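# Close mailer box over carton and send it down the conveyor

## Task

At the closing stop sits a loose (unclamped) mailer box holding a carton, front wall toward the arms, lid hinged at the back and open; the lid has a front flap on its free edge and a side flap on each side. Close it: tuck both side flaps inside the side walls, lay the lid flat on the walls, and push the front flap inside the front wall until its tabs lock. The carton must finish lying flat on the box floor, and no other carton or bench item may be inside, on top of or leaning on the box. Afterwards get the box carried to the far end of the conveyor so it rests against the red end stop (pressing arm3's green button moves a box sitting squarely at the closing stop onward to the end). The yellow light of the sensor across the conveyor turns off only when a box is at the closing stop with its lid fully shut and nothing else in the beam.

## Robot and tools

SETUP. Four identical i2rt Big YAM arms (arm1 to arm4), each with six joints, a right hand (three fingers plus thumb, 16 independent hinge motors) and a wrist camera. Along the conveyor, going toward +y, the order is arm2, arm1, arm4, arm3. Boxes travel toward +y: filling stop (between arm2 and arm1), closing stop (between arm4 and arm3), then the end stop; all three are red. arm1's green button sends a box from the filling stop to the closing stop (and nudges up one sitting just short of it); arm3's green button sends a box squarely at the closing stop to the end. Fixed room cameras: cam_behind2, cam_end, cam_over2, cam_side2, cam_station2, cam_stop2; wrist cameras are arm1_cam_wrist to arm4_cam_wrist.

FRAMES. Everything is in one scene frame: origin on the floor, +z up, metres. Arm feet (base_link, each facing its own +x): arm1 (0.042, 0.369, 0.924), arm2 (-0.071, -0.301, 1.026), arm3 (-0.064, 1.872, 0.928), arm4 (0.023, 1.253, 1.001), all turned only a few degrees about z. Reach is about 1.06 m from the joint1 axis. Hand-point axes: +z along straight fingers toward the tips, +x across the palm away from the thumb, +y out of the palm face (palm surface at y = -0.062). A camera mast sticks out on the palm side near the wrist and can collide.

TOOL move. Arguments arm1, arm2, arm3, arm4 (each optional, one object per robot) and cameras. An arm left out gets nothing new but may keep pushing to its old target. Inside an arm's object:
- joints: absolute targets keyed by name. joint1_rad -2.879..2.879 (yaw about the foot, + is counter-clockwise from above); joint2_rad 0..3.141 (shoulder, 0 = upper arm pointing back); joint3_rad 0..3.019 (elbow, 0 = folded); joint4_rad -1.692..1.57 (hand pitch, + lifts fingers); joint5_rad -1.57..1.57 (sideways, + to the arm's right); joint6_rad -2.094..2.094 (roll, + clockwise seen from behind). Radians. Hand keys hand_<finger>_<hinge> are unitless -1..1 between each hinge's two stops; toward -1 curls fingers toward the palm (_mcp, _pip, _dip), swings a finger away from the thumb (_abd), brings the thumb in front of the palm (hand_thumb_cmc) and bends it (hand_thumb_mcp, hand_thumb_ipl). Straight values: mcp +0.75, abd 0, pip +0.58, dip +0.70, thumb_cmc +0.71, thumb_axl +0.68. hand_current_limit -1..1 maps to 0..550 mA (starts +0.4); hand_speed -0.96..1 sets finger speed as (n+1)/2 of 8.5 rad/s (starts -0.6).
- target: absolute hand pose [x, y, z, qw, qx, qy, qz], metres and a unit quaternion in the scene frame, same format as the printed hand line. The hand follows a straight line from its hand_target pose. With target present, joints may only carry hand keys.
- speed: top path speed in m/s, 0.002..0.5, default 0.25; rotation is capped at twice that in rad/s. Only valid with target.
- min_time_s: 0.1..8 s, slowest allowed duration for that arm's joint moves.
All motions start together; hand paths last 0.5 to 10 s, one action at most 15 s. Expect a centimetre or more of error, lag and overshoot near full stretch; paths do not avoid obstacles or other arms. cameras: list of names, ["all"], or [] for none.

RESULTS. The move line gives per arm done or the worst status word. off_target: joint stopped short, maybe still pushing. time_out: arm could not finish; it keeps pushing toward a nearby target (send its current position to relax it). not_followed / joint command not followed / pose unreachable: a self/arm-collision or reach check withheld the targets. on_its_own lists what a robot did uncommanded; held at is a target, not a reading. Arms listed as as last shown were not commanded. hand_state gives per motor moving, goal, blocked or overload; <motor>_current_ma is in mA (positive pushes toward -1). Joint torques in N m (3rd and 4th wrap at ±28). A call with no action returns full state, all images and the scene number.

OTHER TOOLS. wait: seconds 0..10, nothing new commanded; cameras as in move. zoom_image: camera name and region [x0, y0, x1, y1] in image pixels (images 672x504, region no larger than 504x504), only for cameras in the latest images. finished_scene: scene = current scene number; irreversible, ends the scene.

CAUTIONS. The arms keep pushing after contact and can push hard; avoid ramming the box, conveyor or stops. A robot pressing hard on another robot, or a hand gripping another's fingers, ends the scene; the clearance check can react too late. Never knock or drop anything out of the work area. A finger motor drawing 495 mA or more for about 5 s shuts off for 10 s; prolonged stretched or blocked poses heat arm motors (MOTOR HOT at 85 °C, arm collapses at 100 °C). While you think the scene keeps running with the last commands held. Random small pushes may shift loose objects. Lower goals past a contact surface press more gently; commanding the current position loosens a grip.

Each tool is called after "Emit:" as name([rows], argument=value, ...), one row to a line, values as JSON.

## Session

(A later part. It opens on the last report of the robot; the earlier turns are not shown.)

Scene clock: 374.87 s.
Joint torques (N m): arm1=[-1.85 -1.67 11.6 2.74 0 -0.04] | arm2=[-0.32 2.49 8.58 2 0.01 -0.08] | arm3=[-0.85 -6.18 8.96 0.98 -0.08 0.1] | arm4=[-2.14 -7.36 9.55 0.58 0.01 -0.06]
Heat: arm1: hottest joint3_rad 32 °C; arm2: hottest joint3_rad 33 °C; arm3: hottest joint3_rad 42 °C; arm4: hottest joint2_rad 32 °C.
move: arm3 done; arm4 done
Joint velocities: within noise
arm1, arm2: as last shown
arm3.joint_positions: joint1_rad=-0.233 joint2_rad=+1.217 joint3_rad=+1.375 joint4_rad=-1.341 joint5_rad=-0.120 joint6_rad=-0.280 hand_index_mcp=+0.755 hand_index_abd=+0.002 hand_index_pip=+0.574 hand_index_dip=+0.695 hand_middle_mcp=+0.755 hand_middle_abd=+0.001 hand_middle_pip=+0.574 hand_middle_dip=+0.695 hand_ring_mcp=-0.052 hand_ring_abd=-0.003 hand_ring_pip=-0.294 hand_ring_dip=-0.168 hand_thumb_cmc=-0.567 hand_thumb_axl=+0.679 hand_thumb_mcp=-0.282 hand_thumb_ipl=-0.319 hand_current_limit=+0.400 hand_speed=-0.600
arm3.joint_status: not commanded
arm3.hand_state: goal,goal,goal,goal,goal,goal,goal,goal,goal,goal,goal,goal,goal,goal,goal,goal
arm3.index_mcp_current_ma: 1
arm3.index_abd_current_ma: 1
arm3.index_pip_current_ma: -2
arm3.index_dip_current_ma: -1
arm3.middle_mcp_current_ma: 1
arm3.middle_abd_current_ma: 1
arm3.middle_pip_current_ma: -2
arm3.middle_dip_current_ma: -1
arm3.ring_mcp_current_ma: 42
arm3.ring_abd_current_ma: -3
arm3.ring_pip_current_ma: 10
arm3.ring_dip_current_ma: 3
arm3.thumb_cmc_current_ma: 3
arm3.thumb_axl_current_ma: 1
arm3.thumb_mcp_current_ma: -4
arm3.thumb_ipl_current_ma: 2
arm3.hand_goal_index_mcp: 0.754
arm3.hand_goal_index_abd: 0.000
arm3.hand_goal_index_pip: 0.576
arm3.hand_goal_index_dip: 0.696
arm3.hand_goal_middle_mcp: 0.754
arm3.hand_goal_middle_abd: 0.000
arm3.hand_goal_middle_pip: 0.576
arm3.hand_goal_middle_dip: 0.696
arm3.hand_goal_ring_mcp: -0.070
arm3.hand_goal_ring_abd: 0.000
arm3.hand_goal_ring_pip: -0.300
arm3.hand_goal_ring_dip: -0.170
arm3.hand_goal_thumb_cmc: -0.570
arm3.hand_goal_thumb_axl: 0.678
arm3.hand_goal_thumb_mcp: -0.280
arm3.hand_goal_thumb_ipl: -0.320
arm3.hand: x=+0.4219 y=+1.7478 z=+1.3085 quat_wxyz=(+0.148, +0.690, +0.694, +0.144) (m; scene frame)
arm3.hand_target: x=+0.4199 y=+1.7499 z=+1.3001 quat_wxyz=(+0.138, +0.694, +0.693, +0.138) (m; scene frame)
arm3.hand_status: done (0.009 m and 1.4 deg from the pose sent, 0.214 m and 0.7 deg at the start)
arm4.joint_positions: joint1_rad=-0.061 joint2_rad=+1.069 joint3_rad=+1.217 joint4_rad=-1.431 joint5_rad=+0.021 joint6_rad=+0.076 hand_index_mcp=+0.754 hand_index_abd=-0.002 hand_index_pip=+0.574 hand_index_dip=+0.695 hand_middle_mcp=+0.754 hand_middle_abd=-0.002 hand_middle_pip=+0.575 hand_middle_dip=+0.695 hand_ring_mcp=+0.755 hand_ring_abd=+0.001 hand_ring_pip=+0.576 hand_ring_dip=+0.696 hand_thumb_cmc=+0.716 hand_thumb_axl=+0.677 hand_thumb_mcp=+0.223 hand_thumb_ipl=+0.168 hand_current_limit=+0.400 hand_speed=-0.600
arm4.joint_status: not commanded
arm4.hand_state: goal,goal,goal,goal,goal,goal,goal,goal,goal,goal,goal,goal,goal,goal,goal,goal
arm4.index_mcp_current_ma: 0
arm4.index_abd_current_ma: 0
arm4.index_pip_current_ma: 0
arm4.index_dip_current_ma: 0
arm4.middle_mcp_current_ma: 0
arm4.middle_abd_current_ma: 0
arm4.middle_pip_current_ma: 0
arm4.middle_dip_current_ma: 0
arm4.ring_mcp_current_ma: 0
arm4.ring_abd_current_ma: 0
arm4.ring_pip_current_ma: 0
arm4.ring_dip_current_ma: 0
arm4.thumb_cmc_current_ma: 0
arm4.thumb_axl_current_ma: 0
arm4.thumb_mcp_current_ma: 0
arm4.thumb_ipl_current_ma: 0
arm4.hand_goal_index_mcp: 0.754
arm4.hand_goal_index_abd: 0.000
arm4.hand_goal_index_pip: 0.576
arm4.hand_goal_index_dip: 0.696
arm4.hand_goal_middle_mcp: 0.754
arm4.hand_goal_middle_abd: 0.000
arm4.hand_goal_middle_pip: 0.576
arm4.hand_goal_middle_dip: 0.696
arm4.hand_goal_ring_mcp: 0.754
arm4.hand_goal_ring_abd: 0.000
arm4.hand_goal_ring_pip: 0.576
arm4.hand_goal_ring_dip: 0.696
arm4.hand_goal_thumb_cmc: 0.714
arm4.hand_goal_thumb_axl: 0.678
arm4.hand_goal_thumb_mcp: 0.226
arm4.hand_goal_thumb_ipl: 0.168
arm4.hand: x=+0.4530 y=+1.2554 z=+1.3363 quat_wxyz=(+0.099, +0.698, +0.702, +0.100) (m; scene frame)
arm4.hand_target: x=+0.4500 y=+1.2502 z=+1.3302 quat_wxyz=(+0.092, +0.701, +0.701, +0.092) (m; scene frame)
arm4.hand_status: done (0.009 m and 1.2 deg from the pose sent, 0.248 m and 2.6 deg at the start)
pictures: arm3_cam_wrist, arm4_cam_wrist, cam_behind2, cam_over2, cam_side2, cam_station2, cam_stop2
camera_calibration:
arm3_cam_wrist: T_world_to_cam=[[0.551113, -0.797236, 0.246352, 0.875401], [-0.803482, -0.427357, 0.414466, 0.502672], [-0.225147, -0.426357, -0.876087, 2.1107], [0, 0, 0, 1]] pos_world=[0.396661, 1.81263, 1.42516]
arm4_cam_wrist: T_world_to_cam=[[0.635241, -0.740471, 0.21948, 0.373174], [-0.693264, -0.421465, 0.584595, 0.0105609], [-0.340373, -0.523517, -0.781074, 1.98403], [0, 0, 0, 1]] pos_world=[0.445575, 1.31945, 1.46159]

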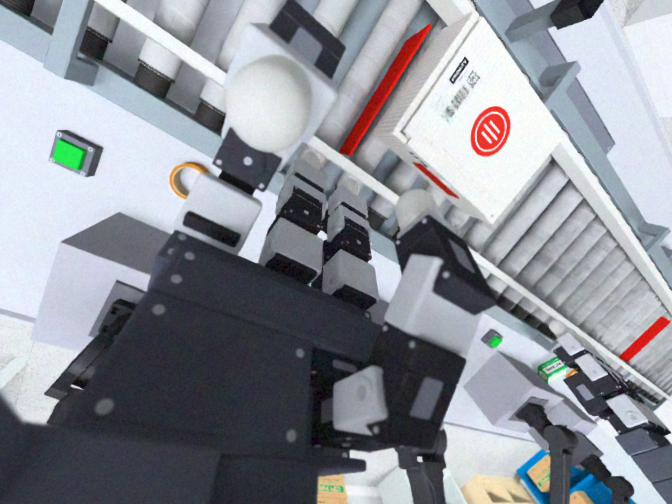

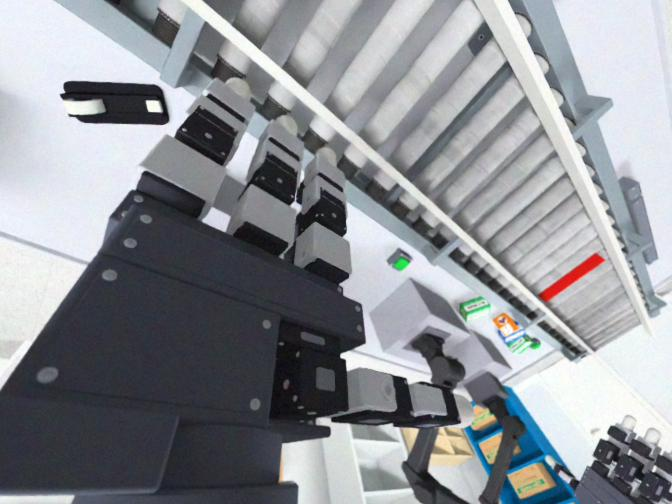

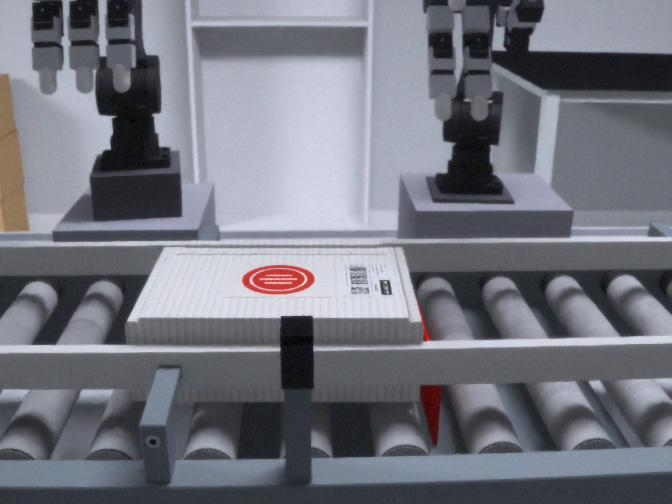

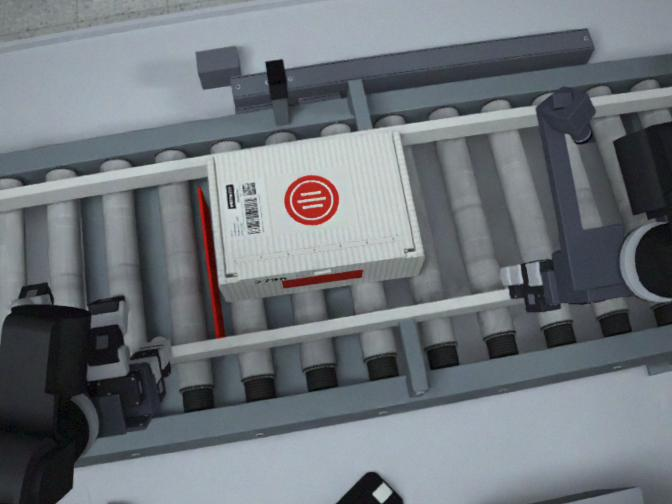

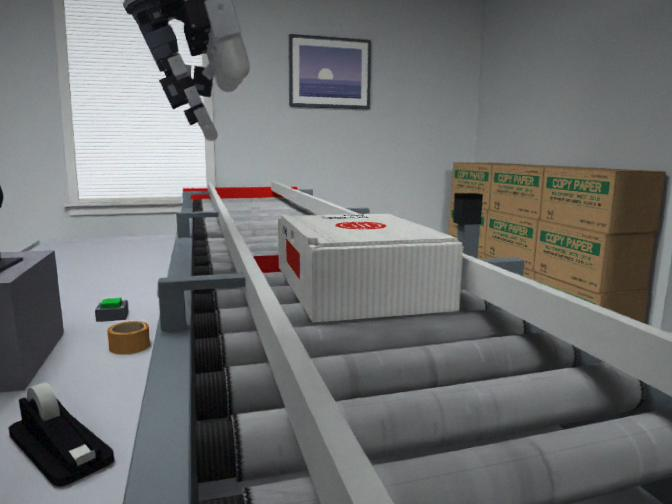

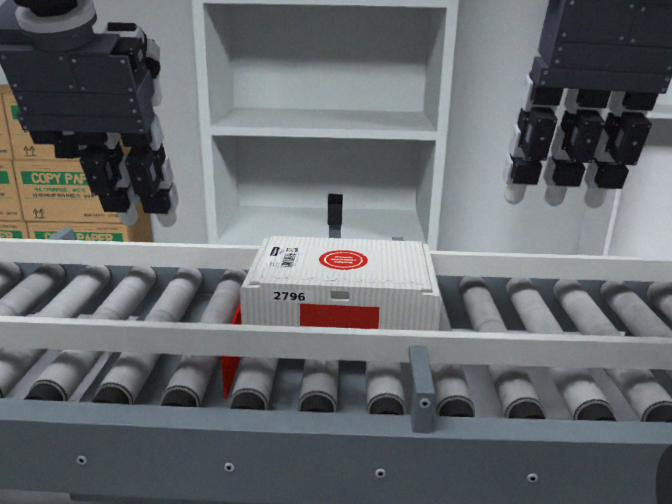

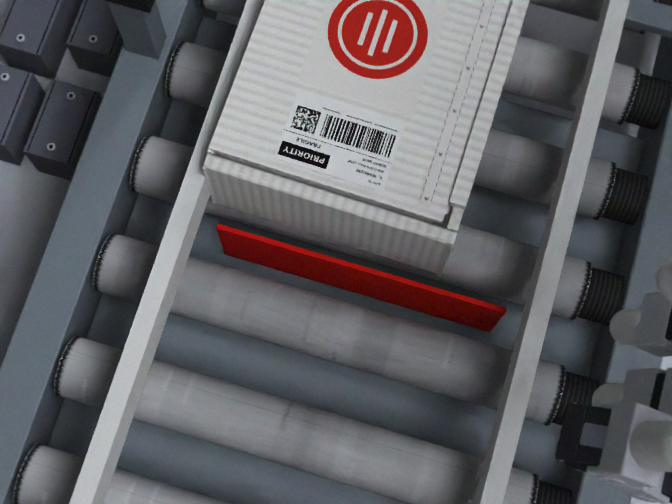

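Emit:
move(cameras=["cam_over2","cam_stop2","cam_side2","arm4_cam_wrist"])

Scene clock: 396.50 s.
Joint torques (N m): arm1=[-1.9 -1.61 11.6 2.71 0 -0.04] | arm2=[-0.32 2.55 8.58 2 0.01 -0.07] | arm3=[-0.73 -6.12 8.95 0.95 -0.07 0.1] | arm4=[-1.79 -7.47 9.62 0.77 -0.03 -0.04]
Heat: arm1: hottest joint3_rad 32 °C; arm2: hottest joint3_rad 33 °C; arm3: hottest joint3_rad 41 °C; arm4: hottest joint3_rad 31 °C.
Joint velocities: within noise
arm1.joint_positions: joint1_rad=-0.013 joint2_rad=+0.645 joint3_rad=+1.322 joint4_rad=-1.158 joint5_rad=-0.005 joint6_rad=+1.130 hand_index_mcp=+0.754 hand_index_abd=+0.000 hand_index_pip=+0.577 hand_index_dip=+0.696 hand_middle_mcp=+0.754 hand_middle_abd=+0.001 hand_middle_pip=+0.577 hand_middle_dip=+0.696 hand_ring_mcp=+0.755 hand_ring_abd=+0.001 hand_ring_pip=+0.577 hand_ring_dip=+0.696 hand_thumb_cmc=+0.714 hand_thumb_axl=+0.677 hand_thumb_mcp=+0.226 hand_thumb_ipl=+0.168 hand_current_limit=+0.400 hand_speed=-0.600
arm1.joint_status: not commanded
arm1.hand_state: goal,goal,goal,goal,goal,goal,goal,goal,goal,goal,goal,goal,goal,goal,goal,goal
arm1.index_mcp_current_ma: 0
arm1.index_abd_current_ma: 0
arm1.index_pip_current_ma: 0
arm1.index_dip_current_ma: 0
arm1.middle_mcp_current_ma: 0
arm1.middle_abd_current_ma: 0
arm1.middle_pip_current_ma: 0
arm1.middle_dip_current_ma: 0
arm1.ring_mcp_current_ma: 0
arm1.ring_abd_current_ma: 0
arm1.ring_pip_current_ma: 0
arm1.ring_dip_current_ma: 0
arm1.thumb_cmc_current_ma: 0
arm1.thumb_axl_current_ma: 0
arm1.thumb_mcp_current_ma: 0
arm1.thumb_ipl_current_ma: 0
arm1.hand_goal_index_mcp: 0.754
arm1.hand_goal_index_abd: 0.000
arm1.hand_goal_index_pip: 0.576
arm1.hand_goal_index_dip: 0.696
arm1.hand_goal_middle_mcp: 0.754
arm1.hand_goal_middle_abd: 0.000
arm1.hand_goal_middle_pip: 0.576
arm1.hand_goal_middle_dip: 0.696
arm1.hand_goal_ring_mcp: 0.754
arm1.hand_goal_ring_abd: 0.000
arm1.hand_goal_ring_pip: 0.576
arm1.hand_goal_ring_dip: 0.696
arm1.hand_goal_thumb_cmc: 0.714
arm1.hand_goal_thumb_axl: 0.678
arm1.hand_goal_thumb_mcp: 0.226
arm1.hand_goal_thumb_ipl: 0.168
arm1.hand: x=+0.3265 y=+0.2995 z=+1.4774 quat_wxyz=(+0.093, +0.825, +0.215, +0.515) (m; scene frame)
arm1.hand_target: x=+0.3238 y=+0.2993 z=+1.4904 quat_wxyz=(+0.095, +0.817, +0.213, +0.527) (m; scene frame)
arm1.hand_status: not commanded
arm2.joint_positions: joint1_rad=+0.115 joint2_rad=+0.609 joint3_rad=+1.386 joint4_rad=-1.257 joint5_rad=+0.004 joint6_rad=+1.112 hand_index_mcp=+0.755 hand_index_abd=+0.000 hand_index_pip=+0.577 hand_index_dip=+0.696 hand_middle_mcp=+0.755 hand_middle_abd=+0.000 hand_middle_pip=+0.577 hand_middle_dip=+0.696 hand_ring_mcp=+0.755 hand_ring_abd=+0.000 hand_ring_pip=+0.577 hand_ring_dip=+0.696 hand_thumb_cmc=+0.799 hand_thumb_axl=+0.677 hand_thumb_mcp=+0.226 hand_thumb_ipl=+0.168 hand_current_limit=+0.400 hand_speed=-0.600
arm2.joint_status: not commanded
arm2.hand_state: goal,goal,goal,goal,goal,goal,goal,goal,goal,goal,goal,goal,overload,goal,goal,goal
arm2.index_mcp_current_ma: 1
arm2.index_abd_current_ma: 0
arm2.index_pip_current_ma: 1
arm2.index_dip_current_ma: 0
arm2.middle_mcp_current_ma: 1
arm2.middle_abd_current_ma: 0
arm2.middle_pip_current_ma: 1
arm2.middle_dip_current_ma: 0
arm2.ring_mcp_current_ma: 1
arm2.ring_abd_current_ma: 0
arm2.ring_pip_current_ma: 1
arm2.ring_dip_current_ma: 0
arm2.thumb_cmc_current_ma: 0
arm2.thumb_axl_current_ma: -1
arm2.thumb_mcp_current_ma: 0
arm2.thumb_ipl_current_ma: 0
arm2.hand_goal_index_mcp: 0.754
arm2.hand_goal_index_abd: 0.000
arm2.hand_goal_index_pip: 0.576
arm2.hand_goal_index_dip: 0.696
arm2.hand_goal_middle_mcp: 0.754
arm2.hand_goal_middle_abd: 0.000
arm2.hand_goal_middle_pip: 0.576
arm2.hand_goal_middle_dip: 0.696
arm2.hand_goal_ring_mcp: 0.754
arm2.hand_goal_ring_abd: 0.000
arm2.hand_goal_ring_pip: 0.576
arm2.hand_goal_ring_dip: 0.696
arm2.hand_goal_thumb_cmc: 0.714
arm2.hand_goal_thumb_axl: 0.678
arm2.hand_goal_thumb_mcp: 0.226
arm2.hand_goal_thumb_ipl: 0.168
arm2.hand: x=+0.1778 y=-0.3836 z=+1.5990 quat_wxyz=(+0.127, +0.832, +0.193, +0.504) (m; scene frame)
arm2.hand_target: x=+0.1745 y=-0.3834 z=+1.6089 quat_wxyz=(+0.129, +0.827, +0.192, +0.513) (m; scene frame)
arm2.hand_status: not commanded
arm3.joint_positions: joint1_rad=-0.233 joint2_rad=+1.217 joint3_rad=+1.375 joint4_rad=-1.341 joint5_rad=-0.120 joint6_rad=-0.280 hand_index_mcp=+0.755 hand_index_abd=+0.002 hand_index_pip=+0.574 hand_index_dip=+0.695 hand_middle_mcp=+0.755 hand_middle_abd=+0.001 hand_middle_pip=+0.574 hand_middle_dip=+0.695 hand_ring_mcp=-0.052 hand_ring_abd=-0.003 hand_ring_pip=-0.294 hand_ring_dip=-0.168 hand_thumb_cmc=-0.567 hand_thumb_axl=+0.679 hand_thumb_mcp=-0.282 hand_thumb_ipl=-0.319 hand_current_limit=+0.400 hand_speed=-0.600
arm3.joint_status: not commanded
arm3.hand_state: goal,goal,goal,goal,goal,goal,goal,goal,goal,goal,goal,goal,goal,goal,goal,goal
arm3.index_mcp_current_ma: 1
arm3.index_abd_current_ma: 1
arm3.index_pip_current_ma: -2
arm3.index_dip_current_ma: -1
arm3.middle_mcp_current_ma: 1
arm3.middle_abd_current_ma: 1
arm3.middle_pip_current_ma: -2
arm3.middle_dip_current_ma: -1
arm3.ring_mcp_current_ma: 42
arm3.ring_abd_current_ma: -3
arm3.ring_pip_current_ma: 10
arm3.ring_dip_current_ma: 3
arm3.thumb_cmc_current_ma: 3
arm3.thumb_axl_current_ma: 1
arm3.thumb_mcp_current_ma: -4
arm3.thumb_ipl_current_ma: 2
arm3.hand_goal_index_mcp: 0.754
arm3.hand_goal_index_abd: 0.000
arm3.hand_goal_index_pip: 0.576
arm3.hand_goal_index_dip: 0.696
arm3.hand_goal_middle_mcp: 0.754
arm3.hand_goal_middle_abd: 0.000
arm3.hand_goal_middle_pip: 0.576
arm3.hand_goal_middle_dip: 0.696
arm3.hand_goal_ring_mcp: -0.070
arm3.hand_goal_ring_abd: 0.000
arm3.hand_goal_ring_pip: -0.300
arm3.hand_goal_ring_dip: -0.170
arm3.hand_goal_thumb_cmc: -0.570
arm3.hand_goal_thumb_axl: 0.678
arm3.hand_goal_thumb_mcp: -0.280
arm3.hand_goal_thumb_ipl: -0.320
arm3.hand: x=+0.4219 y=+1.7478 z=+1.3085 quat_wxyz=(+0.148, +0.690, +0.694, +0.144) (m; scene frame)
arm3.hand_target: x=+0.4199 y=+1.7499 z=+1.3001 quat_wxyz=(+0.138, +0.694, +0.694, +0.138) (m; scene frame)
arm3.hand_status: done (0.009 m and 1.4 deg from the pose sent, 0.214 m and 0.7 deg at the start)
arm4.joint_positions: joint1_rad=-0.061 joint2_rad=+1.069 joint3_rad=+1.217 joint4_rad=-1.431 joint5_rad=+0.021 joint6_rad=+0.075 hand_index_mcp=+0.754 hand_index_abd=-0.002 hand_index_pip=+0.574 hand_index_dip=+0.695 hand_middle_mcp=+0.754 hand_middle_abd=-0.002 hand_middle_pip=+0.575 hand_middle_dip=+0.695 hand_ring_mcp=+0.755 hand_ring_abd=+0.001 hand_ring_pip=+0.576 hand_ring_dip=+0.696 hand_thumb_cmc=+0.716 hand_thumb_axl=+0.677 hand_thumb_mcp=+0.223 hand_thumb_ipl=+0.168 hand_current_limit=+0.400 hand_speed=-0.600
arm4.joint_status: not commanded
arm4.hand_state: goal,goal,goal,goal,goal,goal,goal,goal,goal,goal,goal,goal,goal,goal,goal,goal
arm4.index_mcp_current_ma: 0
arm4.index_abd_current_ma: 0
arm4.index_pip_current_ma: 0
arm4.index_dip_current_ma: 0
arm4.middle_mcp_current_ma: 0
arm4.middle_abd_current_ma: 0
arm4.middle_pip_current_ma: 0
arm4.middle_dip_current_ma: 0
arm4.ring_mcp_current_ma: 0
arm4.ring_abd_current_ma: 0
arm4.ring_pip_current_ma: 0
arm4.ring_dip_current_ma: 0
arm4.thumb_cmc_current_ma: 0
arm4.thumb_axl_current_ma: 0
arm4.thumb_mcp_current_ma: 0
arm4.thumb_ipl_current_ma: 0
arm4.hand_goal_index_mcp: 0.754
arm4.hand_goal_index_abd: 0.000
arm4.hand_goal_index_pip: 0.576
arm4.hand_goal_index_dip: 0.696
arm4.hand_goal_middle_mcp: 0.754
arm4.hand_goal_middle_abd: 0.000
arm4.hand_goal_middle_pip: 0.576
arm4.hand_goal_middle_dip: 0.696
arm4.hand_goal_ring_mcp: 0.754
arm4.hand_goal_ring_abd: 0.000
arm4.hand_goal_ring_pip: 0.576
arm4.hand_goal_ring_dip: 0.696
arm4.hand_goal_thumb_cmc: 0.714
arm4.hand_goal_thumb_axl: 0.678
arm4.hand_goal_thumb_mcp: 0.226
arm4.hand_goal_thumb_ipl: 0.168
arm4.hand: x=+0.4530 y=+1.2555 z=+1.3363 quat_wxyz=(+0.099, +0.698, +0.702, +0.100) (m; scene frame)
arm4.hand_target: x=+0.4500 y=+1.2502 z=+1.3302 quat_wxyz=(+0.092, +0.701, +0.701, +0.092) (m; scene frame)
arm4.hand_status: done (0.009 m and 1.2 deg from the pose sent, 0.248 m and 2.6 deg at the start)
pictures: arm4_cam_wrist, cam_over2, cam_side2, cam_stop2
camera_calibration:
arm4_cam_wrist: T_world_to_cam=[[0.635504, -0.740217, 0.219573, 0.372661], [-0.693115, -0.421639, 0.584648, 0.0106891], [-0.340186, -0.523735, -0.781009, 1.98419], [0, 0, 0, 1]] pos_world=[0.445574, 1.31955, 1.46159]

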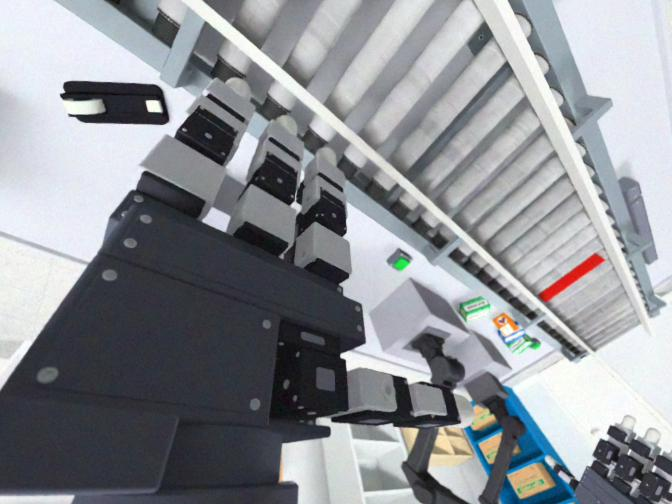

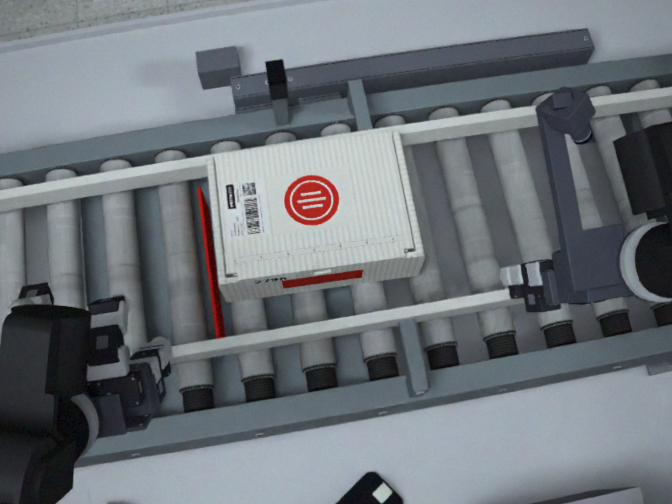

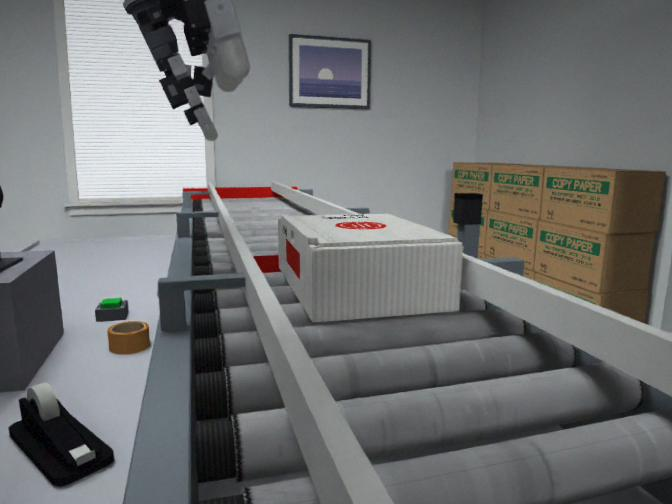

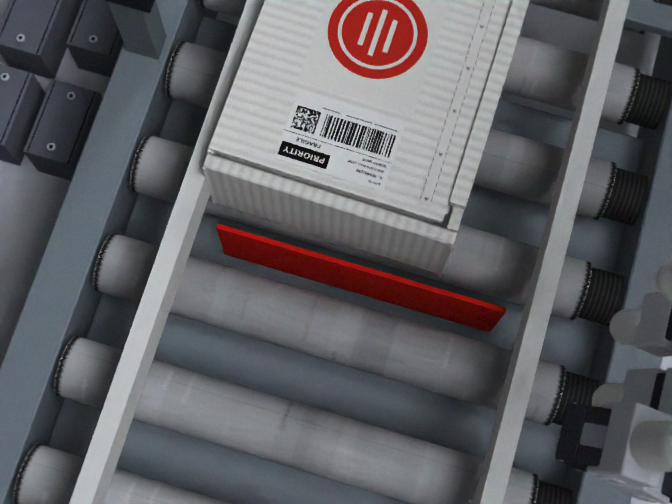

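Emit:
move(arm4={"target": [0.615, 1.35, 1.33, 0, 0, 1, 0], "speed": 0.4}, cameras=["arm4_cam_wrist","cam_over2"])

Emit:
move(arm4={"target": [0.615, 1.35, 1.12, 0, 0, 1, 0], "speed": 0.2}, cameras=["arm4_cam_wrist","cam_over2","cam_side2"])

Scene clock: 418.37 s.
Joint torques (N m): arm1=[-1.9 -1.67 11.6 2.73 0.01 -0.04] | arm2=[-0.26 2.55 8.58 2 0.01 -0.07] | arm3=[-0.56 -5.95 8.95 1.01 -0.08 0.1] | arm4=[0.62 -18.73 14.83 0.12 -0.02 0.01]
Heat: arm1: hottest joint3_rad 32 °C; arm2: hottest joint3_rad 34 °C; arm3: hottest joint3_rad 40 °C; arm4: hottest joint3_rad 31 °C.
move: arm4 off_target
Joint velocities: within noise
arm1, arm2, arm3: as last shown
arm4.joint_positions: joint1_rad=-0.141 joint2_rad=+1.770 joint3_rad=+1.959 joint4_rad=-1.686 joint5_rad=-0.018 joint6_rad=-1.534 hand_index_mcp=+0.754 hand_index_abd=-0.002 hand_index_pip=+0.574 hand_index_dip=+0.695 hand_middle_mcp=+0.754 hand_middle_abd=-0.002 hand_middle_pip=+0.575 hand_middle_dip=+0.695 hand_ring_mcp=+0.755 hand_ring_abd=+0.001 hand_ring_pip=+0.576 hand_ring_dip=+0.696 hand_thumb_cmc=+0.716 hand_thumb_axl=+0.677 hand_thumb_mcp=+0.223 hand_thumb_ipl=+0.168 hand_current_limit=+0.400 hand_speed=-0.600
arm4.joint_status: not commanded
arm4.hand_state: goal,goal,goal,goal,goal,goal,goal,goal,goal,goal,goal,goal,goal,goal,goal,goal
arm4.index_mcp_current_ma: 0
arm4.index_abd_current_ma: 0
arm4.index_pip_current_ma: 0
arm4.index_dip_current_ma: 0
arm4.middle_mcp_current_ma: 0
arm4.middle_abd_current_ma: 0
arm4.middle_pip_current_ma: 0
arm4.middle_dip_current_ma: 0
arm4.ring_mcp_current_ma: 0
arm4.ring_abd_current_ma: 0
arm4.ring_pip_current_ma: 0
arm4.ring_dip_current_ma: 0
arm4.thumb_cmc_current_ma: 0
arm4.thumb_axl_current_ma: 0
arm4.thumb_mcp_current_ma: 0
arm4.thumb_ipl_current_ma: 0
arm4.hand_goal_index_mcp: 0.754
arm4.hand_goal_index_abd: 0.000
arm4.hand_goal_index_pip: 0.576
arm4.hand_goal_index_dip: 0.696
arm4.hand_goal_middle_mcp: 0.754
arm4.hand_goal_middle_abd: 0.000
arm4.hand_goal_middle_pip: 0.576
arm4.hand_goal_middle_dip: 0.696
arm4.hand_goal_ring_mcp: 0.754
arm4.hand_goal_ring_abd: 0.000
arm4.hand_goal_ring_pip: 0.576
arm4.hand_goal_ring_dip: 0.696
arm4.hand_goal_thumb_cmc: 0.714
arm4.hand_goal_thumb_axl: 0.678
arm4.hand_goal_thumb_mcp: 0.226
arm4.hand_goal_thumb_ipl: 0.168
arm4.hand: x=+0.6070 y=+1.3418 z=+1.3134 quat_wxyz=(+0.033, +0.016, +0.999, +0.010) (m; scene frame)
arm4.hand_target: x=+0.6139 y=+1.3499 z=+1.3293 quat_wxyz=(+0.050, +0.005, +0.999, +0.010) (m; scene frame)
arm4.hand_status: off_target (0.020 m and 4.4 deg from the pose sent, 0.188 m and 90.8 deg at the start; a joint's target at an end of its range on 39 of 93 steps)
pictures: arm4_cam_wrist, cam_over2
camera_calibration:
arm4_cam_wrist: T_world_to_cam=[[0.760223, 0.641906, 0.100089, -1.42952], [0.348428, -0.532888, 0.771121, -0.560618], [0.548323, -0.55135, -0.628772, 1.36169], [0, 0, 0, 1]] pos_world=[0.535445, 1.36963, 1.43157]

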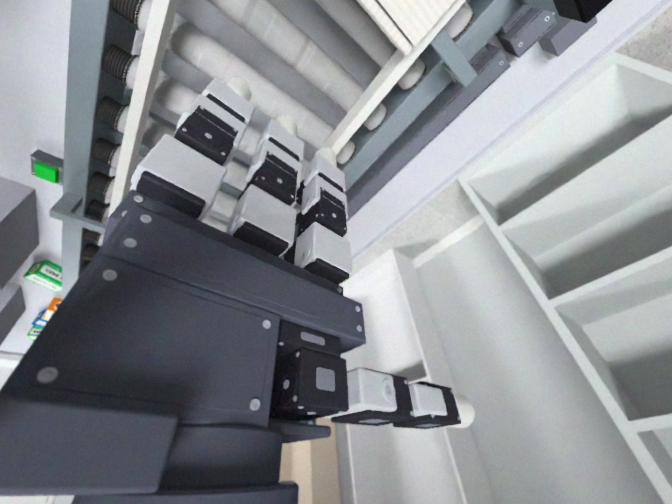

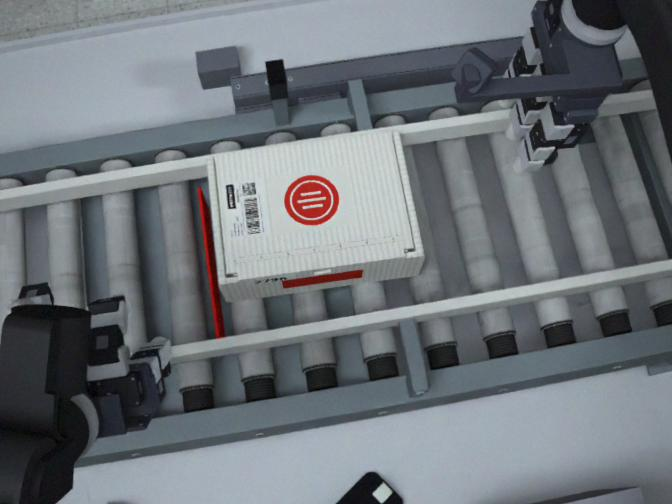

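Scene clock: 420.20 s.
Joint torques (N m): arm1=[-1.96 -1.67 11.59 2.73 0 -0.04] | arm2=[-0.32 2.49 8.58 2 0.01 -0.07] | arm3=[-0.73 -6.24 8.95 0.96 -0.07 0.09] | arm4=[0.26 -20.07 9.2 0.99 -0.06 -0.02]
Heat: arm1: hottest joint3_rad 32 °C; arm2: hottest joint3_rad 34 °C; arm3: hottest joint3_rad 40 °C; arm4: hottest joint3_rad 32 °C.
move: arm4 done
Joint velocities: within noise
arm1, arm2, arm3: as last shown
arm4.joint_positions: joint1_rad=-0.138 joint2_rad=+1.869 joint3_rad=+1.604 joint4_rad=-1.309 joint5_rad=-0.001 joint6_rad=-1.541 hand_index_mcp=+0.754 hand_index_abd=-0.002 hand_index_pip=+0.574 hand_index_dip=+0.695 hand_middle_mcp=+0.754 hand_middle_abd=-0.002 hand_middle_pip=+0.575 hand_middle_dip=+0.695 hand_ring_mcp=+0.755 hand_ring_abd=+0.001 hand_ring_pip=+0.576 hand_ring_dip=+0.696 hand_thumb_cmc=+0.716 hand_thumb_axl=+0.677 hand_thumb_mcp=+0.223 hand_thumb_ipl=+0.168 hand_current_limit=+0.400 hand_speed=-0.600
arm4.joint_status: not commanded
arm4.hand_state: goal,goal,goal,goal,goal,goal,goal,goal,goal,goal,goal,goal,goal,goal,goal,goal
arm4.index_mcp_current_ma: 0
arm4.index_abd_current_ma: 0
arm4.index_pip_current_ma: 0
arm4.index_dip_current_ma: 0
arm4.middle_mcp_current_ma: 0
arm4.middle_abd_current_ma: 0
arm4.middle_pip_current_ma: 0
arm4.middle_dip_current_ma: 0
arm4.ring_mcp_current_ma: 0
arm4.ring_abd_current_ma: 0
arm4.ring_pip_current_ma: 0
arm4.ring_dip_current_ma: 0
arm4.thumb_cmc_current_ma: 0
arm4.thumb_axl_current_ma: 0
arm4.thumb_mcp_current_ma: 0
arm4.thumb_ipl_current_ma: 0
arm4.hand_goal_index_mcp: 0.754
arm4.hand_goal_index_abd: 0.000
arm4.hand_goal_index_pip: 0.576
arm4.hand_goal_index_dip: 0.696
arm4.hand_goal_middle_mcp: 0.754
arm4.hand_goal_middle_abd: 0.000
arm4.hand_goal_middle_pip: 0.576
arm4.hand_goal_middle_dip: 0.696
arm4.hand_goal_ring_mcp: 0.754
arm4.hand_goal_ring_abd: 0.000
arm4.hand_goal_ring_pip: 0.576
arm4.hand_goal_ring_dip: 0.696
arm4.hand_goal_thumb_cmc: 0.714
arm4.hand_goal_thumb_axl: 0.678
arm4.hand_goal_thumb_mcp: 0.226
arm4.hand_goal_thumb_ipl: 0.168
arm4.hand: x=+0.6138 y=+1.3413 z=+1.1217 quat_wxyz=(-0.005, +0.011, +1.000, +0.001) (m; scene frame)
arm4.hand_target: x=+0.6148 y=+1.3500 z=+1.1200 quat_wxyz=(+0.000, +0.000, +1.000, +0.000) (m; scene frame)
arm4.hand_status: done (0.009 m and 1.4 deg from the pose sent, 0.194 m and 4.4 deg at the start)
pictures: arm4_cam_wrist, cam_over2, cam_side2
camera_calibration:
arm4_cam_wrist: T_world_to_cam=[[0.758907, 0.650526, 0.0296144, -1.34696], [0.412402, -0.515311, 0.751252, -0.455978], [0.503969, -0.557917, -0.659351, 1.30749], [0, 0, 0, 1]] pos_world=[0.551327, 1.37073, 1.24454]

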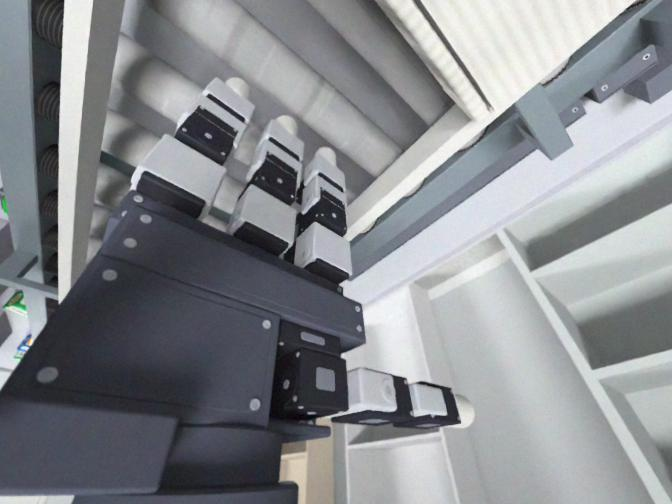

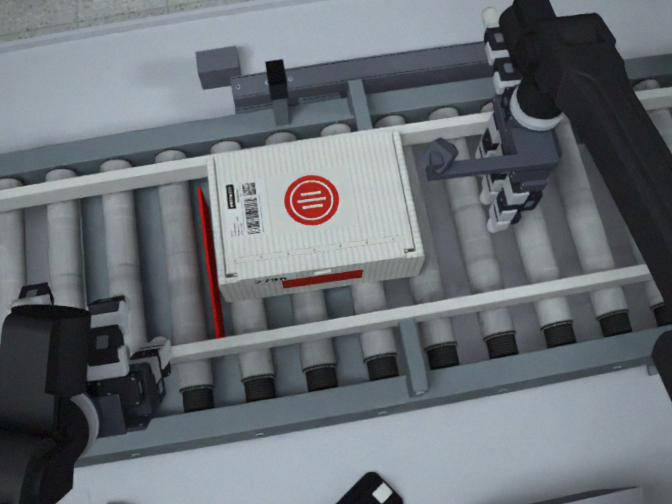

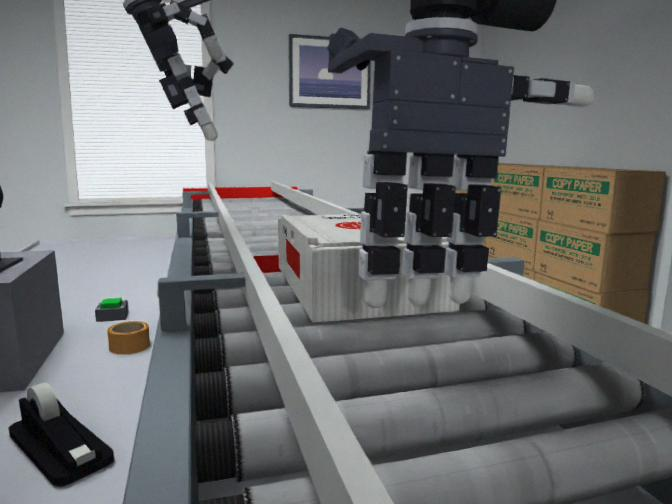

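Emit:
move(arm4={"target": [0.597, 1.43, 1.12, 0, 0, 1, 0], "speed": 0.1}, cameras=["cam_stop2","cam_over2","cam_side2"])

Scene clock: 424.90 s.
Joint torques (N m): arm1=[-1.79 -1.61 11.59 2.71 0 -0.04] | arm2=[-0.26 2.55 8.59 1.99 0.01 -0.08] | arm3=[-0.67 -6.3 8.98 1.01 -0.08 0.11] | arm4=[-0.26 -21.66 8.64 1.22 -0.06 0.13]
Heat: arm1: hottest joint3_rad 32 °C; arm2: hottest joint3_rad 34 °C; arm3: hottest joint3_rad 40 °C; arm4: hottest joint3_rad 32 °C.
move: arm4 done
Joint velocities: within noise
arm1, arm2, arm3: as last shown
arm4.joint_positions: joint1_rad=+0.012 joint2_rad=+1.865 joint3_rad=+1.571 joint4_rad=-1.296 joint5_rad=+0.000 joint6_rad=-1.411 hand_index_mcp=+0.754 hand_index_abd=-0.002 hand_index_pip=+0.574 hand_index_dip=+0.695 hand_middle_mcp=+0.754 hand_middle_abd=-0.002 hand_middle_pip=+0.575 hand_middle_dip=+0.695 hand_ring_mcp=+0.755 hand_ring_abd=+0.001 hand_ring_pip=+0.576 hand_ring_dip=+0.696 hand_thumb_cmc=+0.716 hand_thumb_axl=+0.677 hand_thumb_mcp=+0.223 hand_thumb_ipl=+0.168 hand_current_limit=+0.400 hand_speed=-0.600
arm4.joint_status: not commanded
arm4.hand_state: goal,goal,goal,goal,goal,goal,goal,goal,goal,goal,goal,goal,goal,goal,goal,goal
arm4.index_mcp_current_ma: 0
arm4.index_abd_current_ma: 0
arm4.index_pip_current_ma: 0
arm4.index_dip_current_ma: 0
arm4.middle_mcp_current_ma: 0
arm4.middle_abd_current_ma: 0
arm4.middle_pip_current_ma: 0
arm4.middle_dip_current_ma: 0
arm4.ring_mcp_current_ma: 0
arm4.ring_abd_current_ma: 0
arm4.ring_pip_current_ma: 0
arm4.ring_dip_current_ma: 0
arm4.thumb_cmc_current_ma: 0
arm4.thumb_axl_current_ma: 0
arm4.thumb_mcp_current_ma: 0
arm4.thumb_ipl_current_ma: 0
arm4.hand_goal_index_mcp: 0.754
arm4.hand_goal_index_abd: 0.000
arm4.hand_goal_index_pip: 0.576
arm4.hand_goal_index_dip: 0.696
arm4.hand_goal_middle_mcp: 0.754
arm4.hand_goal_middle_abd: 0.000
arm4.hand_goal_middle_pip: 0.576
arm4.hand_goal_middle_dip: 0.696
arm4.hand_goal_ring_mcp: 0.754
arm4.hand_goal_ring_abd: 0.000
arm4.hand_goal_ring_pip: 0.576
arm4.hand_goal_ring_dip: 0.696
arm4.hand_goal_thumb_cmc: 0.714
arm4.hand_goal_thumb_axl: 0.678
arm4.hand_goal_thumb_mcp: 0.226
arm4.hand_goal_thumb_ipl: 0.168
arm4.hand: x=+0.5968 y=+1.4248 z=+1.1115 quat_wxyz=(-0.013, +0.001, +1.000, -0.001) (m; scene frame)
arm4.hand_target: x=+0.5970 y=+1.4300 z=+1.1201 quat_wxyz=(+0.000, +0.000, +1.000, +0.000) (m; scene frame)
arm4.hand_status: done (0.010 m and 1.5 deg from the pose sent, 0.090 m and 1.4 deg at the start)
pictures: cam_over2, cam_side2, cam_stop2

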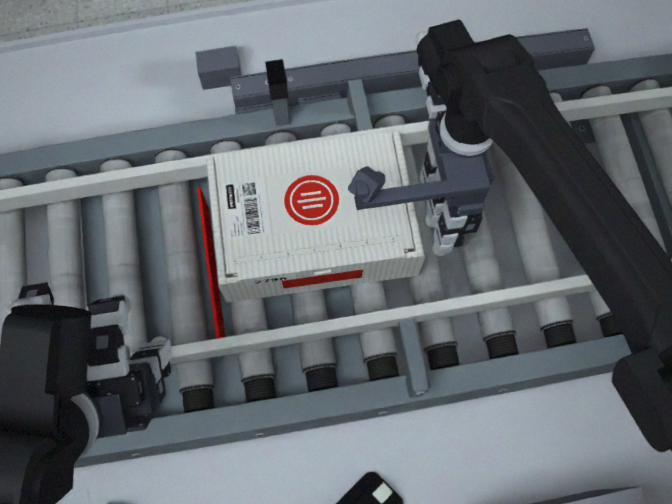

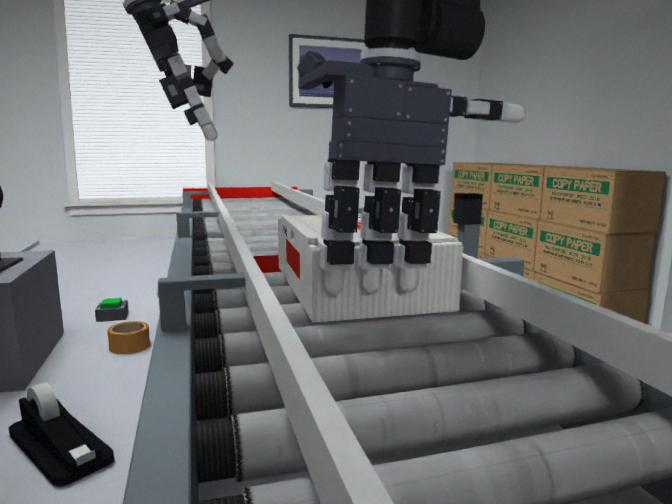

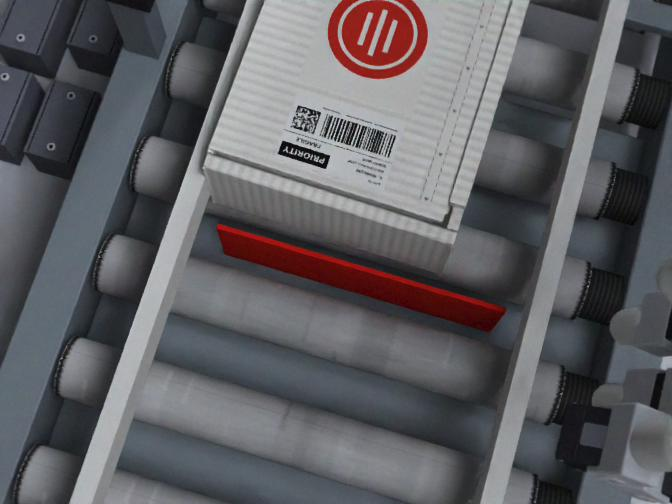

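Emit:
move(arm4={"target": [0.597, 1.452, 1.122, 0, 0, 1, 0], "speed": 0.04}, cameras=["cam_stop2","cam_over2"])

Scene clock: 428.23 s.
Joint torques (N m): arm1=[-1.9 -1.55 11.59 2.71 0 -0.03] | arm2=[-0.26 2.55 8.59 2 0.01 -0.08] | arm3=[-0.79 -6.12 8.99 1.03 -0.07 0.08] | arm4=[0.44 -21.07 10.28 0.54 -0.19 0.17]
Heat: arm1: hottest joint3_rad 32 °C; arm2: hottest joint3_rad 34 °C; arm3: hottest joint3_rad 40 °C; arm4: hottest joint3_rad 31 °C.
move: arm4 off_target
Joint velocities: within noise
arm1, arm2, arm3: as last shown
arm4.joint_positions: joint1_rad=+0.047 joint2_rad=+1.865 joint3_rad=+1.571 joint4_rad=-1.296 joint5_rad=+0.003 joint6_rad=-1.372 hand_index_mcp=+0.755 hand_index_abd=-0.001 hand_index_pip=+0.577 hand_index_dip=+0.695 hand_middle_mcp=+0.755 hand_middle_abd=-0.002 hand_middle_pip=+0.576 hand_middle_dip=+0.695 hand_ring_mcp=+0.755 hand_ring_abd=+0.001 hand_ring_pip=+0.576 hand_ring_dip=+0.696 hand_thumb_cmc=+0.716 hand_thumb_axl=+0.677 hand_thumb_mcp=+0.223 hand_thumb_ipl=+0.168 hand_current_limit=+0.400 hand_speed=-0.600
arm4.joint_status: not commanded
arm4.hand_state: goal,goal,goal,goal,goal,goal,goal,goal,goal,goal,goal,goal,goal,goal,goal,goal
arm4.index_mcp_current_ma: 0
arm4.index_abd_current_ma: 0
arm4.index_pip_current_ma: 0
arm4.index_dip_current_ma: 0
arm4.middle_mcp_current_ma: 0
arm4.middle_abd_current_ma: 0
arm4.middle_pip_current_ma: 0
arm4.middle_dip_current_ma: 0
arm4.ring_mcp_current_ma: 0
arm4.ring_abd_current_ma: 0
arm4.ring_pip_current_ma: 0
arm4.ring_dip_current_ma: 0
arm4.thumb_cmc_current_ma: 0
arm4.thumb_axl_current_ma: 0
arm4.thumb_mcp_current_ma: 0
arm4.thumb_ipl_current_ma: 0
arm4.hand_goal_index_mcp: 0.754
arm4.hand_goal_index_abd: 0.000
arm4.hand_goal_index_pip: 0.576
arm4.hand_goal_index_dip: 0.696
arm4.hand_goal_middle_mcp: 0.754
arm4.hand_goal_middle_abd: 0.000
arm4.hand_goal_middle_pip: 0.576
arm4.hand_goal_middle_dip: 0.696
arm4.hand_goal_ring_mcp: 0.754
arm4.hand_goal_ring_abd: 0.000
arm4.hand_goal_ring_pip: 0.576
arm4.hand_goal_ring_dip: 0.696
arm4.hand_goal_thumb_cmc: 0.714
arm4.hand_goal_thumb_axl: 0.678
arm4.hand_goal_thumb_mcp: 0.226
arm4.hand_goal_thumb_ipl: 0.168
arm4.hand: x=+0.5939 y=+1.4432 z=+1.1112 quat_wxyz=(-0.012, +0.003, +1.000, -0.003) (m; scene frame)
arm4.hand_target: x=+0.5968 y=+1.4519 z=+1.1222 quat_wxyz=(+0.000, +0.000, +1.000, +0.000) (m; scene frame)
arm4.hand_status: off_target (0.014 m and 1.5 deg from the pose sent, 0.029 m and 1.5 deg at the start)
pictures: cam_over2, cam_stop2

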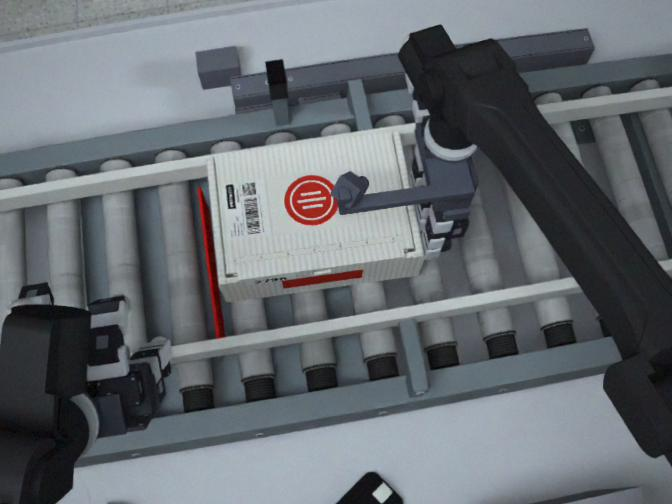

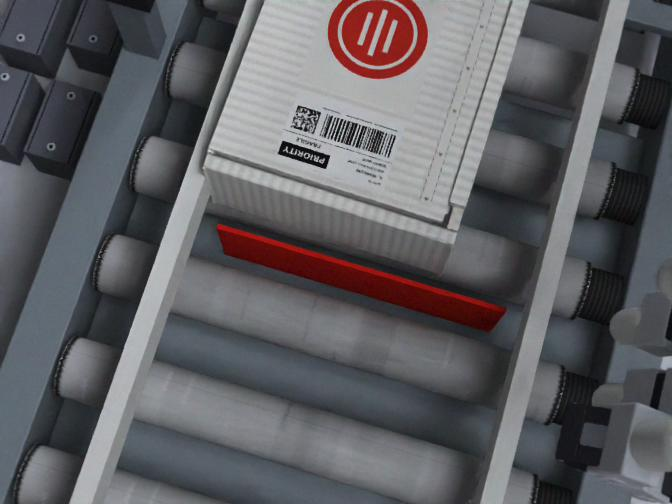

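Emit:
move(arm4={"target": [0.599, 1.47, 1.125, 0, 0, 1, 0], "speed": 0.04}, cameras=["cam_stop2","cam_over2"])

Scene clock: 431.17 s.
Joint torques (N m): arm1=[-1.9 -1.61 11.6 2.76 0 -0.04] | arm2=[-0.26 2.55 8.59 2 0.01 -0.07] | arm3=[-0.56 -6.01 8.98 0.99 -0.07 0.1] | arm4=[0.67 -20.07 12.49 0.03 -0.33 0.15]
Heat: arm1: hottest joint3_rad 32 °C; arm2: hottest joint3_rad 34 °C; arm3: hottest joint3_rad 40 °C; arm4: hottest joint3_rad 31 °C.
move: arm4 off_target
Joint velocities: within noise
arm1, arm2, arm3: as last shown
arm4.joint_positions: joint1_rad=+0.071 joint2_rad=+1.865 joint3_rad=+1.571 joint4_rad=-1.296 joint5_rad=+0.008 joint6_rad=-1.341 hand_index_mcp=+0.759 hand_index_abd=-0.001 hand_index_pip=+0.578 hand_index_dip=+0.695 hand_middle_mcp=+0.758 hand_middle_abd=-0.002 hand_middle_pip=+0.577 hand_middle_dip=+0.695 hand_ring_mcp=+0.757 hand_ring_abd=+0.001 hand_ring_pip=+0.577 hand_ring_dip=+0.696 hand_thumb_cmc=+0.716 hand_thumb_axl=+0.677 hand_thumb_mcp=+0.223 hand_thumb_ipl=+0.168 hand_current_limit=+0.400 hand_speed=-0.600
arm4.joint_status: not commanded
arm4.hand_state: goal,goal,goal,goal,goal,goal,goal,goal,goal,goal,goal,goal,goal,goal,goal,goal
arm4.index_mcp_current_ma: 1
arm4.index_abd_current_ma: 0
arm4.index_pip_current_ma: 0
arm4.index_dip_current_ma: 0
arm4.middle_mcp_current_ma: 0
arm4.middle_abd_current_ma: 0
arm4.middle_pip_current_ma: 0
arm4.middle_dip_current_ma: 0
arm4.ring_mcp_current_ma: 0
arm4.ring_abd_current_ma: 0
arm4.ring_pip_current_ma: 0
arm4.ring_dip_current_ma: 0
arm4.thumb_cmc_current_ma: 0
arm4.thumb_axl_current_ma: 0
arm4.thumb_mcp_current_ma: 0
arm4.thumb_ipl_current_ma: 0
arm4.hand_goal_index_mcp: 0.754
arm4.hand_goal_index_abd: 0.000
arm4.hand_goal_index_pip: 0.576
arm4.hand_goal_index_dip: 0.696
arm4.hand_goal_middle_mcp: 0.754
arm4.hand_goal_middle_abd: 0.000
arm4.hand_goal_middle_pip: 0.576
arm4.hand_goal_middle_dip: 0.696
arm4.hand_goal_ring_mcp: 0.754
arm4.hand_goal_ring_abd: 0.000
arm4.hand_goal_ring_pip: 0.576
arm4.hand_goal_ring_dip: 0.696
arm4.hand_goal_thumb_cmc: 0.714
arm4.hand_goal_thumb_axl: 0.678
arm4.hand_goal_thumb_mcp: 0.226
arm4.hand_goal_thumb_ipl: 0.168
arm4.hand: x=+0.5920 y=+1.4552 z=+1.1109 quat_wxyz=(-0.012, +0.006, +1.000, -0.006) (m; scene frame)
arm4.hand_target: x=+0.5984 y=+1.4698 z=+1.1253 quat_wxyz=(+0.000, +0.000, +1.000, +0.000) (m; scene frame)
arm4.hand_status: off_target (0.022 m and 1.7 deg from the pose sent, 0.031 m and 1.5 deg at the start)
pictures: cam_over2, cam_stop2

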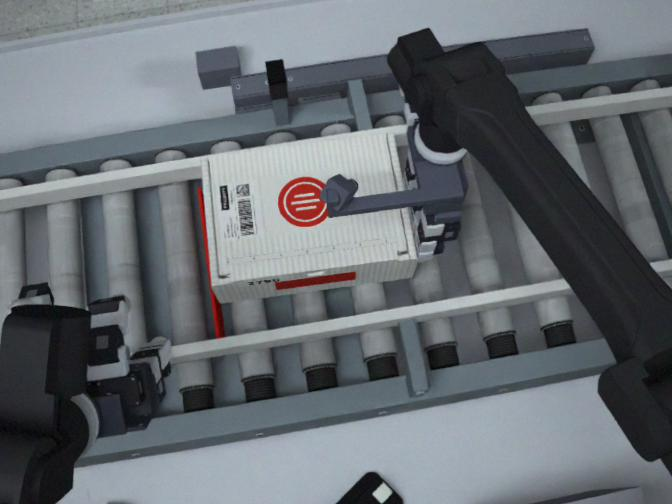

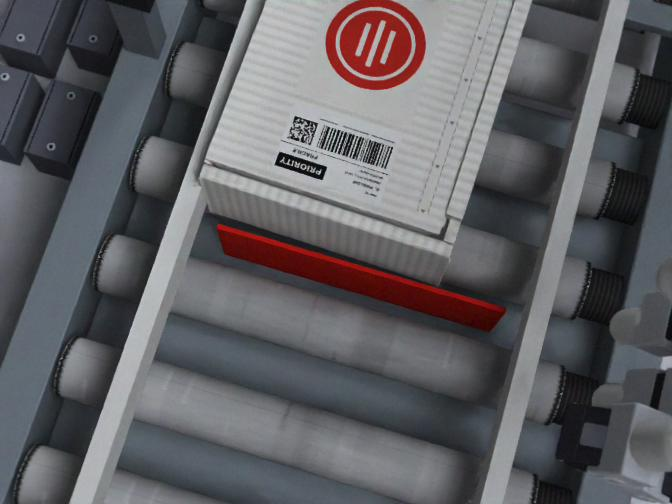

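Emit:
move(arm4={"target": [0.6, 1.482, 1.127, 0, 0, 1, 0], "speed": 0.04}, cameras=["cam_stop2","cam_over2"])

Scene clock: 435.80 s.
Joint torques (N m): arm1=[-1.85 -1.55 11.63 2.74 0 -0.03] | arm2=[-0.32 2.55 8.59 2 0.01 -0.07] | arm3=[-0.85 -6.01 8.98 1.01 -0.07 0.08] | arm4=[1.26 -19.55 13.91 -0.1 -0.47 0.15]
Heat: arm1: hottest joint3_rad 32 °C; arm2: hottest joint3_rad 34 °C; arm3: hottest joint3_rad 40 °C; arm4: hottest joint3_rad 32 °C.
move: arm4 off_target
Joint velocities: within noise
arm1, arm2, arm3: as last shown
arm4.joint_positions: joint1_rad=+0.086 joint2_rad=+1.865 joint3_rad=+1.571 joint4_rad=-1.302 joint5_rad=+0.012 joint6_rad=-1.321 hand_index_mcp=+0.763 hand_index_abd=+0.000 hand_index_pip=+0.580 hand_index_dip=+0.696 hand_middle_mcp=+0.760 hand_middle_abd=+0.000 hand_middle_pip=+0.579 hand_middle_dip=+0.695 hand_ring_mcp=+0.758 hand_ring_abd=+0.001 hand_ring_pip=+0.577 hand_ring_dip=+0.696 hand_thumb_cmc=+0.716 hand_thumb_axl=+0.677 hand_thumb_mcp=+0.223 hand_thumb_ipl=+0.168 hand_current_limit=+0.400 hand_speed=-0.600
arm4.joint_status: not commanded
arm4.hand_state: goal,goal,goal,goal,goal,goal,goal,goal,goal,goal,goal,goal,goal,goal,goal,goal
arm4.index_mcp_current_ma: 2
arm4.index_abd_current_ma: 0
arm4.index_pip_current_ma: 0
arm4.index_dip_current_ma: 0
arm4.middle_mcp_current_ma: 1
arm4.middle_abd_current_ma: 0
arm4.middle_pip_current_ma: 0
arm4.middle_dip_current_ma: 0
arm4.ring_mcp_current_ma: 0
arm4.ring_abd_current_ma: 0
arm4.ring_pip_current_ma: 0
arm4.ring_dip_current_ma: 0
arm4.thumb_cmc_current_ma: 0
arm4.thumb_axl_current_ma: 0
arm4.thumb_mcp_current_ma: 0
arm4.thumb_ipl_current_ma: 0
arm4.hand_goal_index_mcp: 0.754
arm4.hand_goal_index_abd: 0.000
arm4.hand_goal_index_pip: 0.576
arm4.hand_goal_index_dip: 0.696
arm4.hand_goal_middle_mcp: 0.754
arm4.hand_goal_middle_abd: 0.000
arm4.hand_goal_middle_pip: 0.576
arm4.hand_goal_middle_dip: 0.696
arm4.hand_goal_ring_mcp: 0.754
arm4.hand_goal_ring_abd: 0.000
arm4.hand_goal_ring_pip: 0.576
arm4.hand_goal_ring_dip: 0.696
arm4.hand_goal_thumb_cmc: 0.714
arm4.hand_goal_thumb_axl: 0.678
arm4.hand_goal_thumb_mcp: 0.226
arm4.hand_goal_thumb_ipl: 0.168
arm4.hand: x=+0.5895 y=+1.4622 z=+1.1103 quat_wxyz=(-0.014, +0.009, +1.000, -0.008) (m; scene frame)
arm4.hand_target: x=+0.5989 y=+1.4817 z=+1.1273 quat_wxyz=(+0.000, +0.000, +1.000, +0.000) (m; scene frame)
arm4.hand_status: off_target (0.028 m and 2.1 deg from the pose sent, 0.032 m and 1.7 deg at the start)
pictures: cam_over2, cam_stop2

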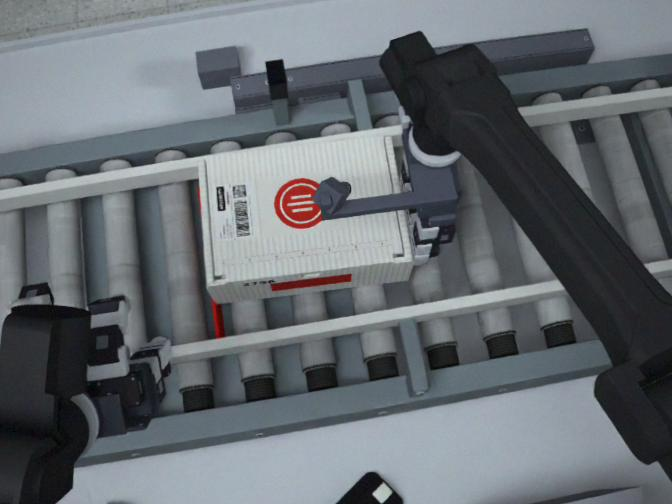

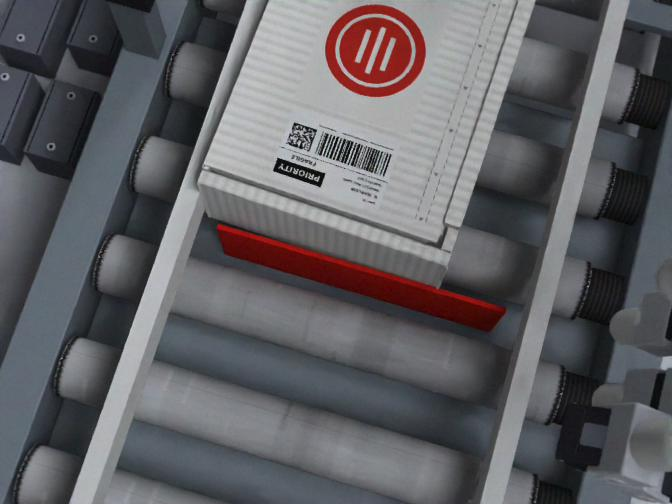

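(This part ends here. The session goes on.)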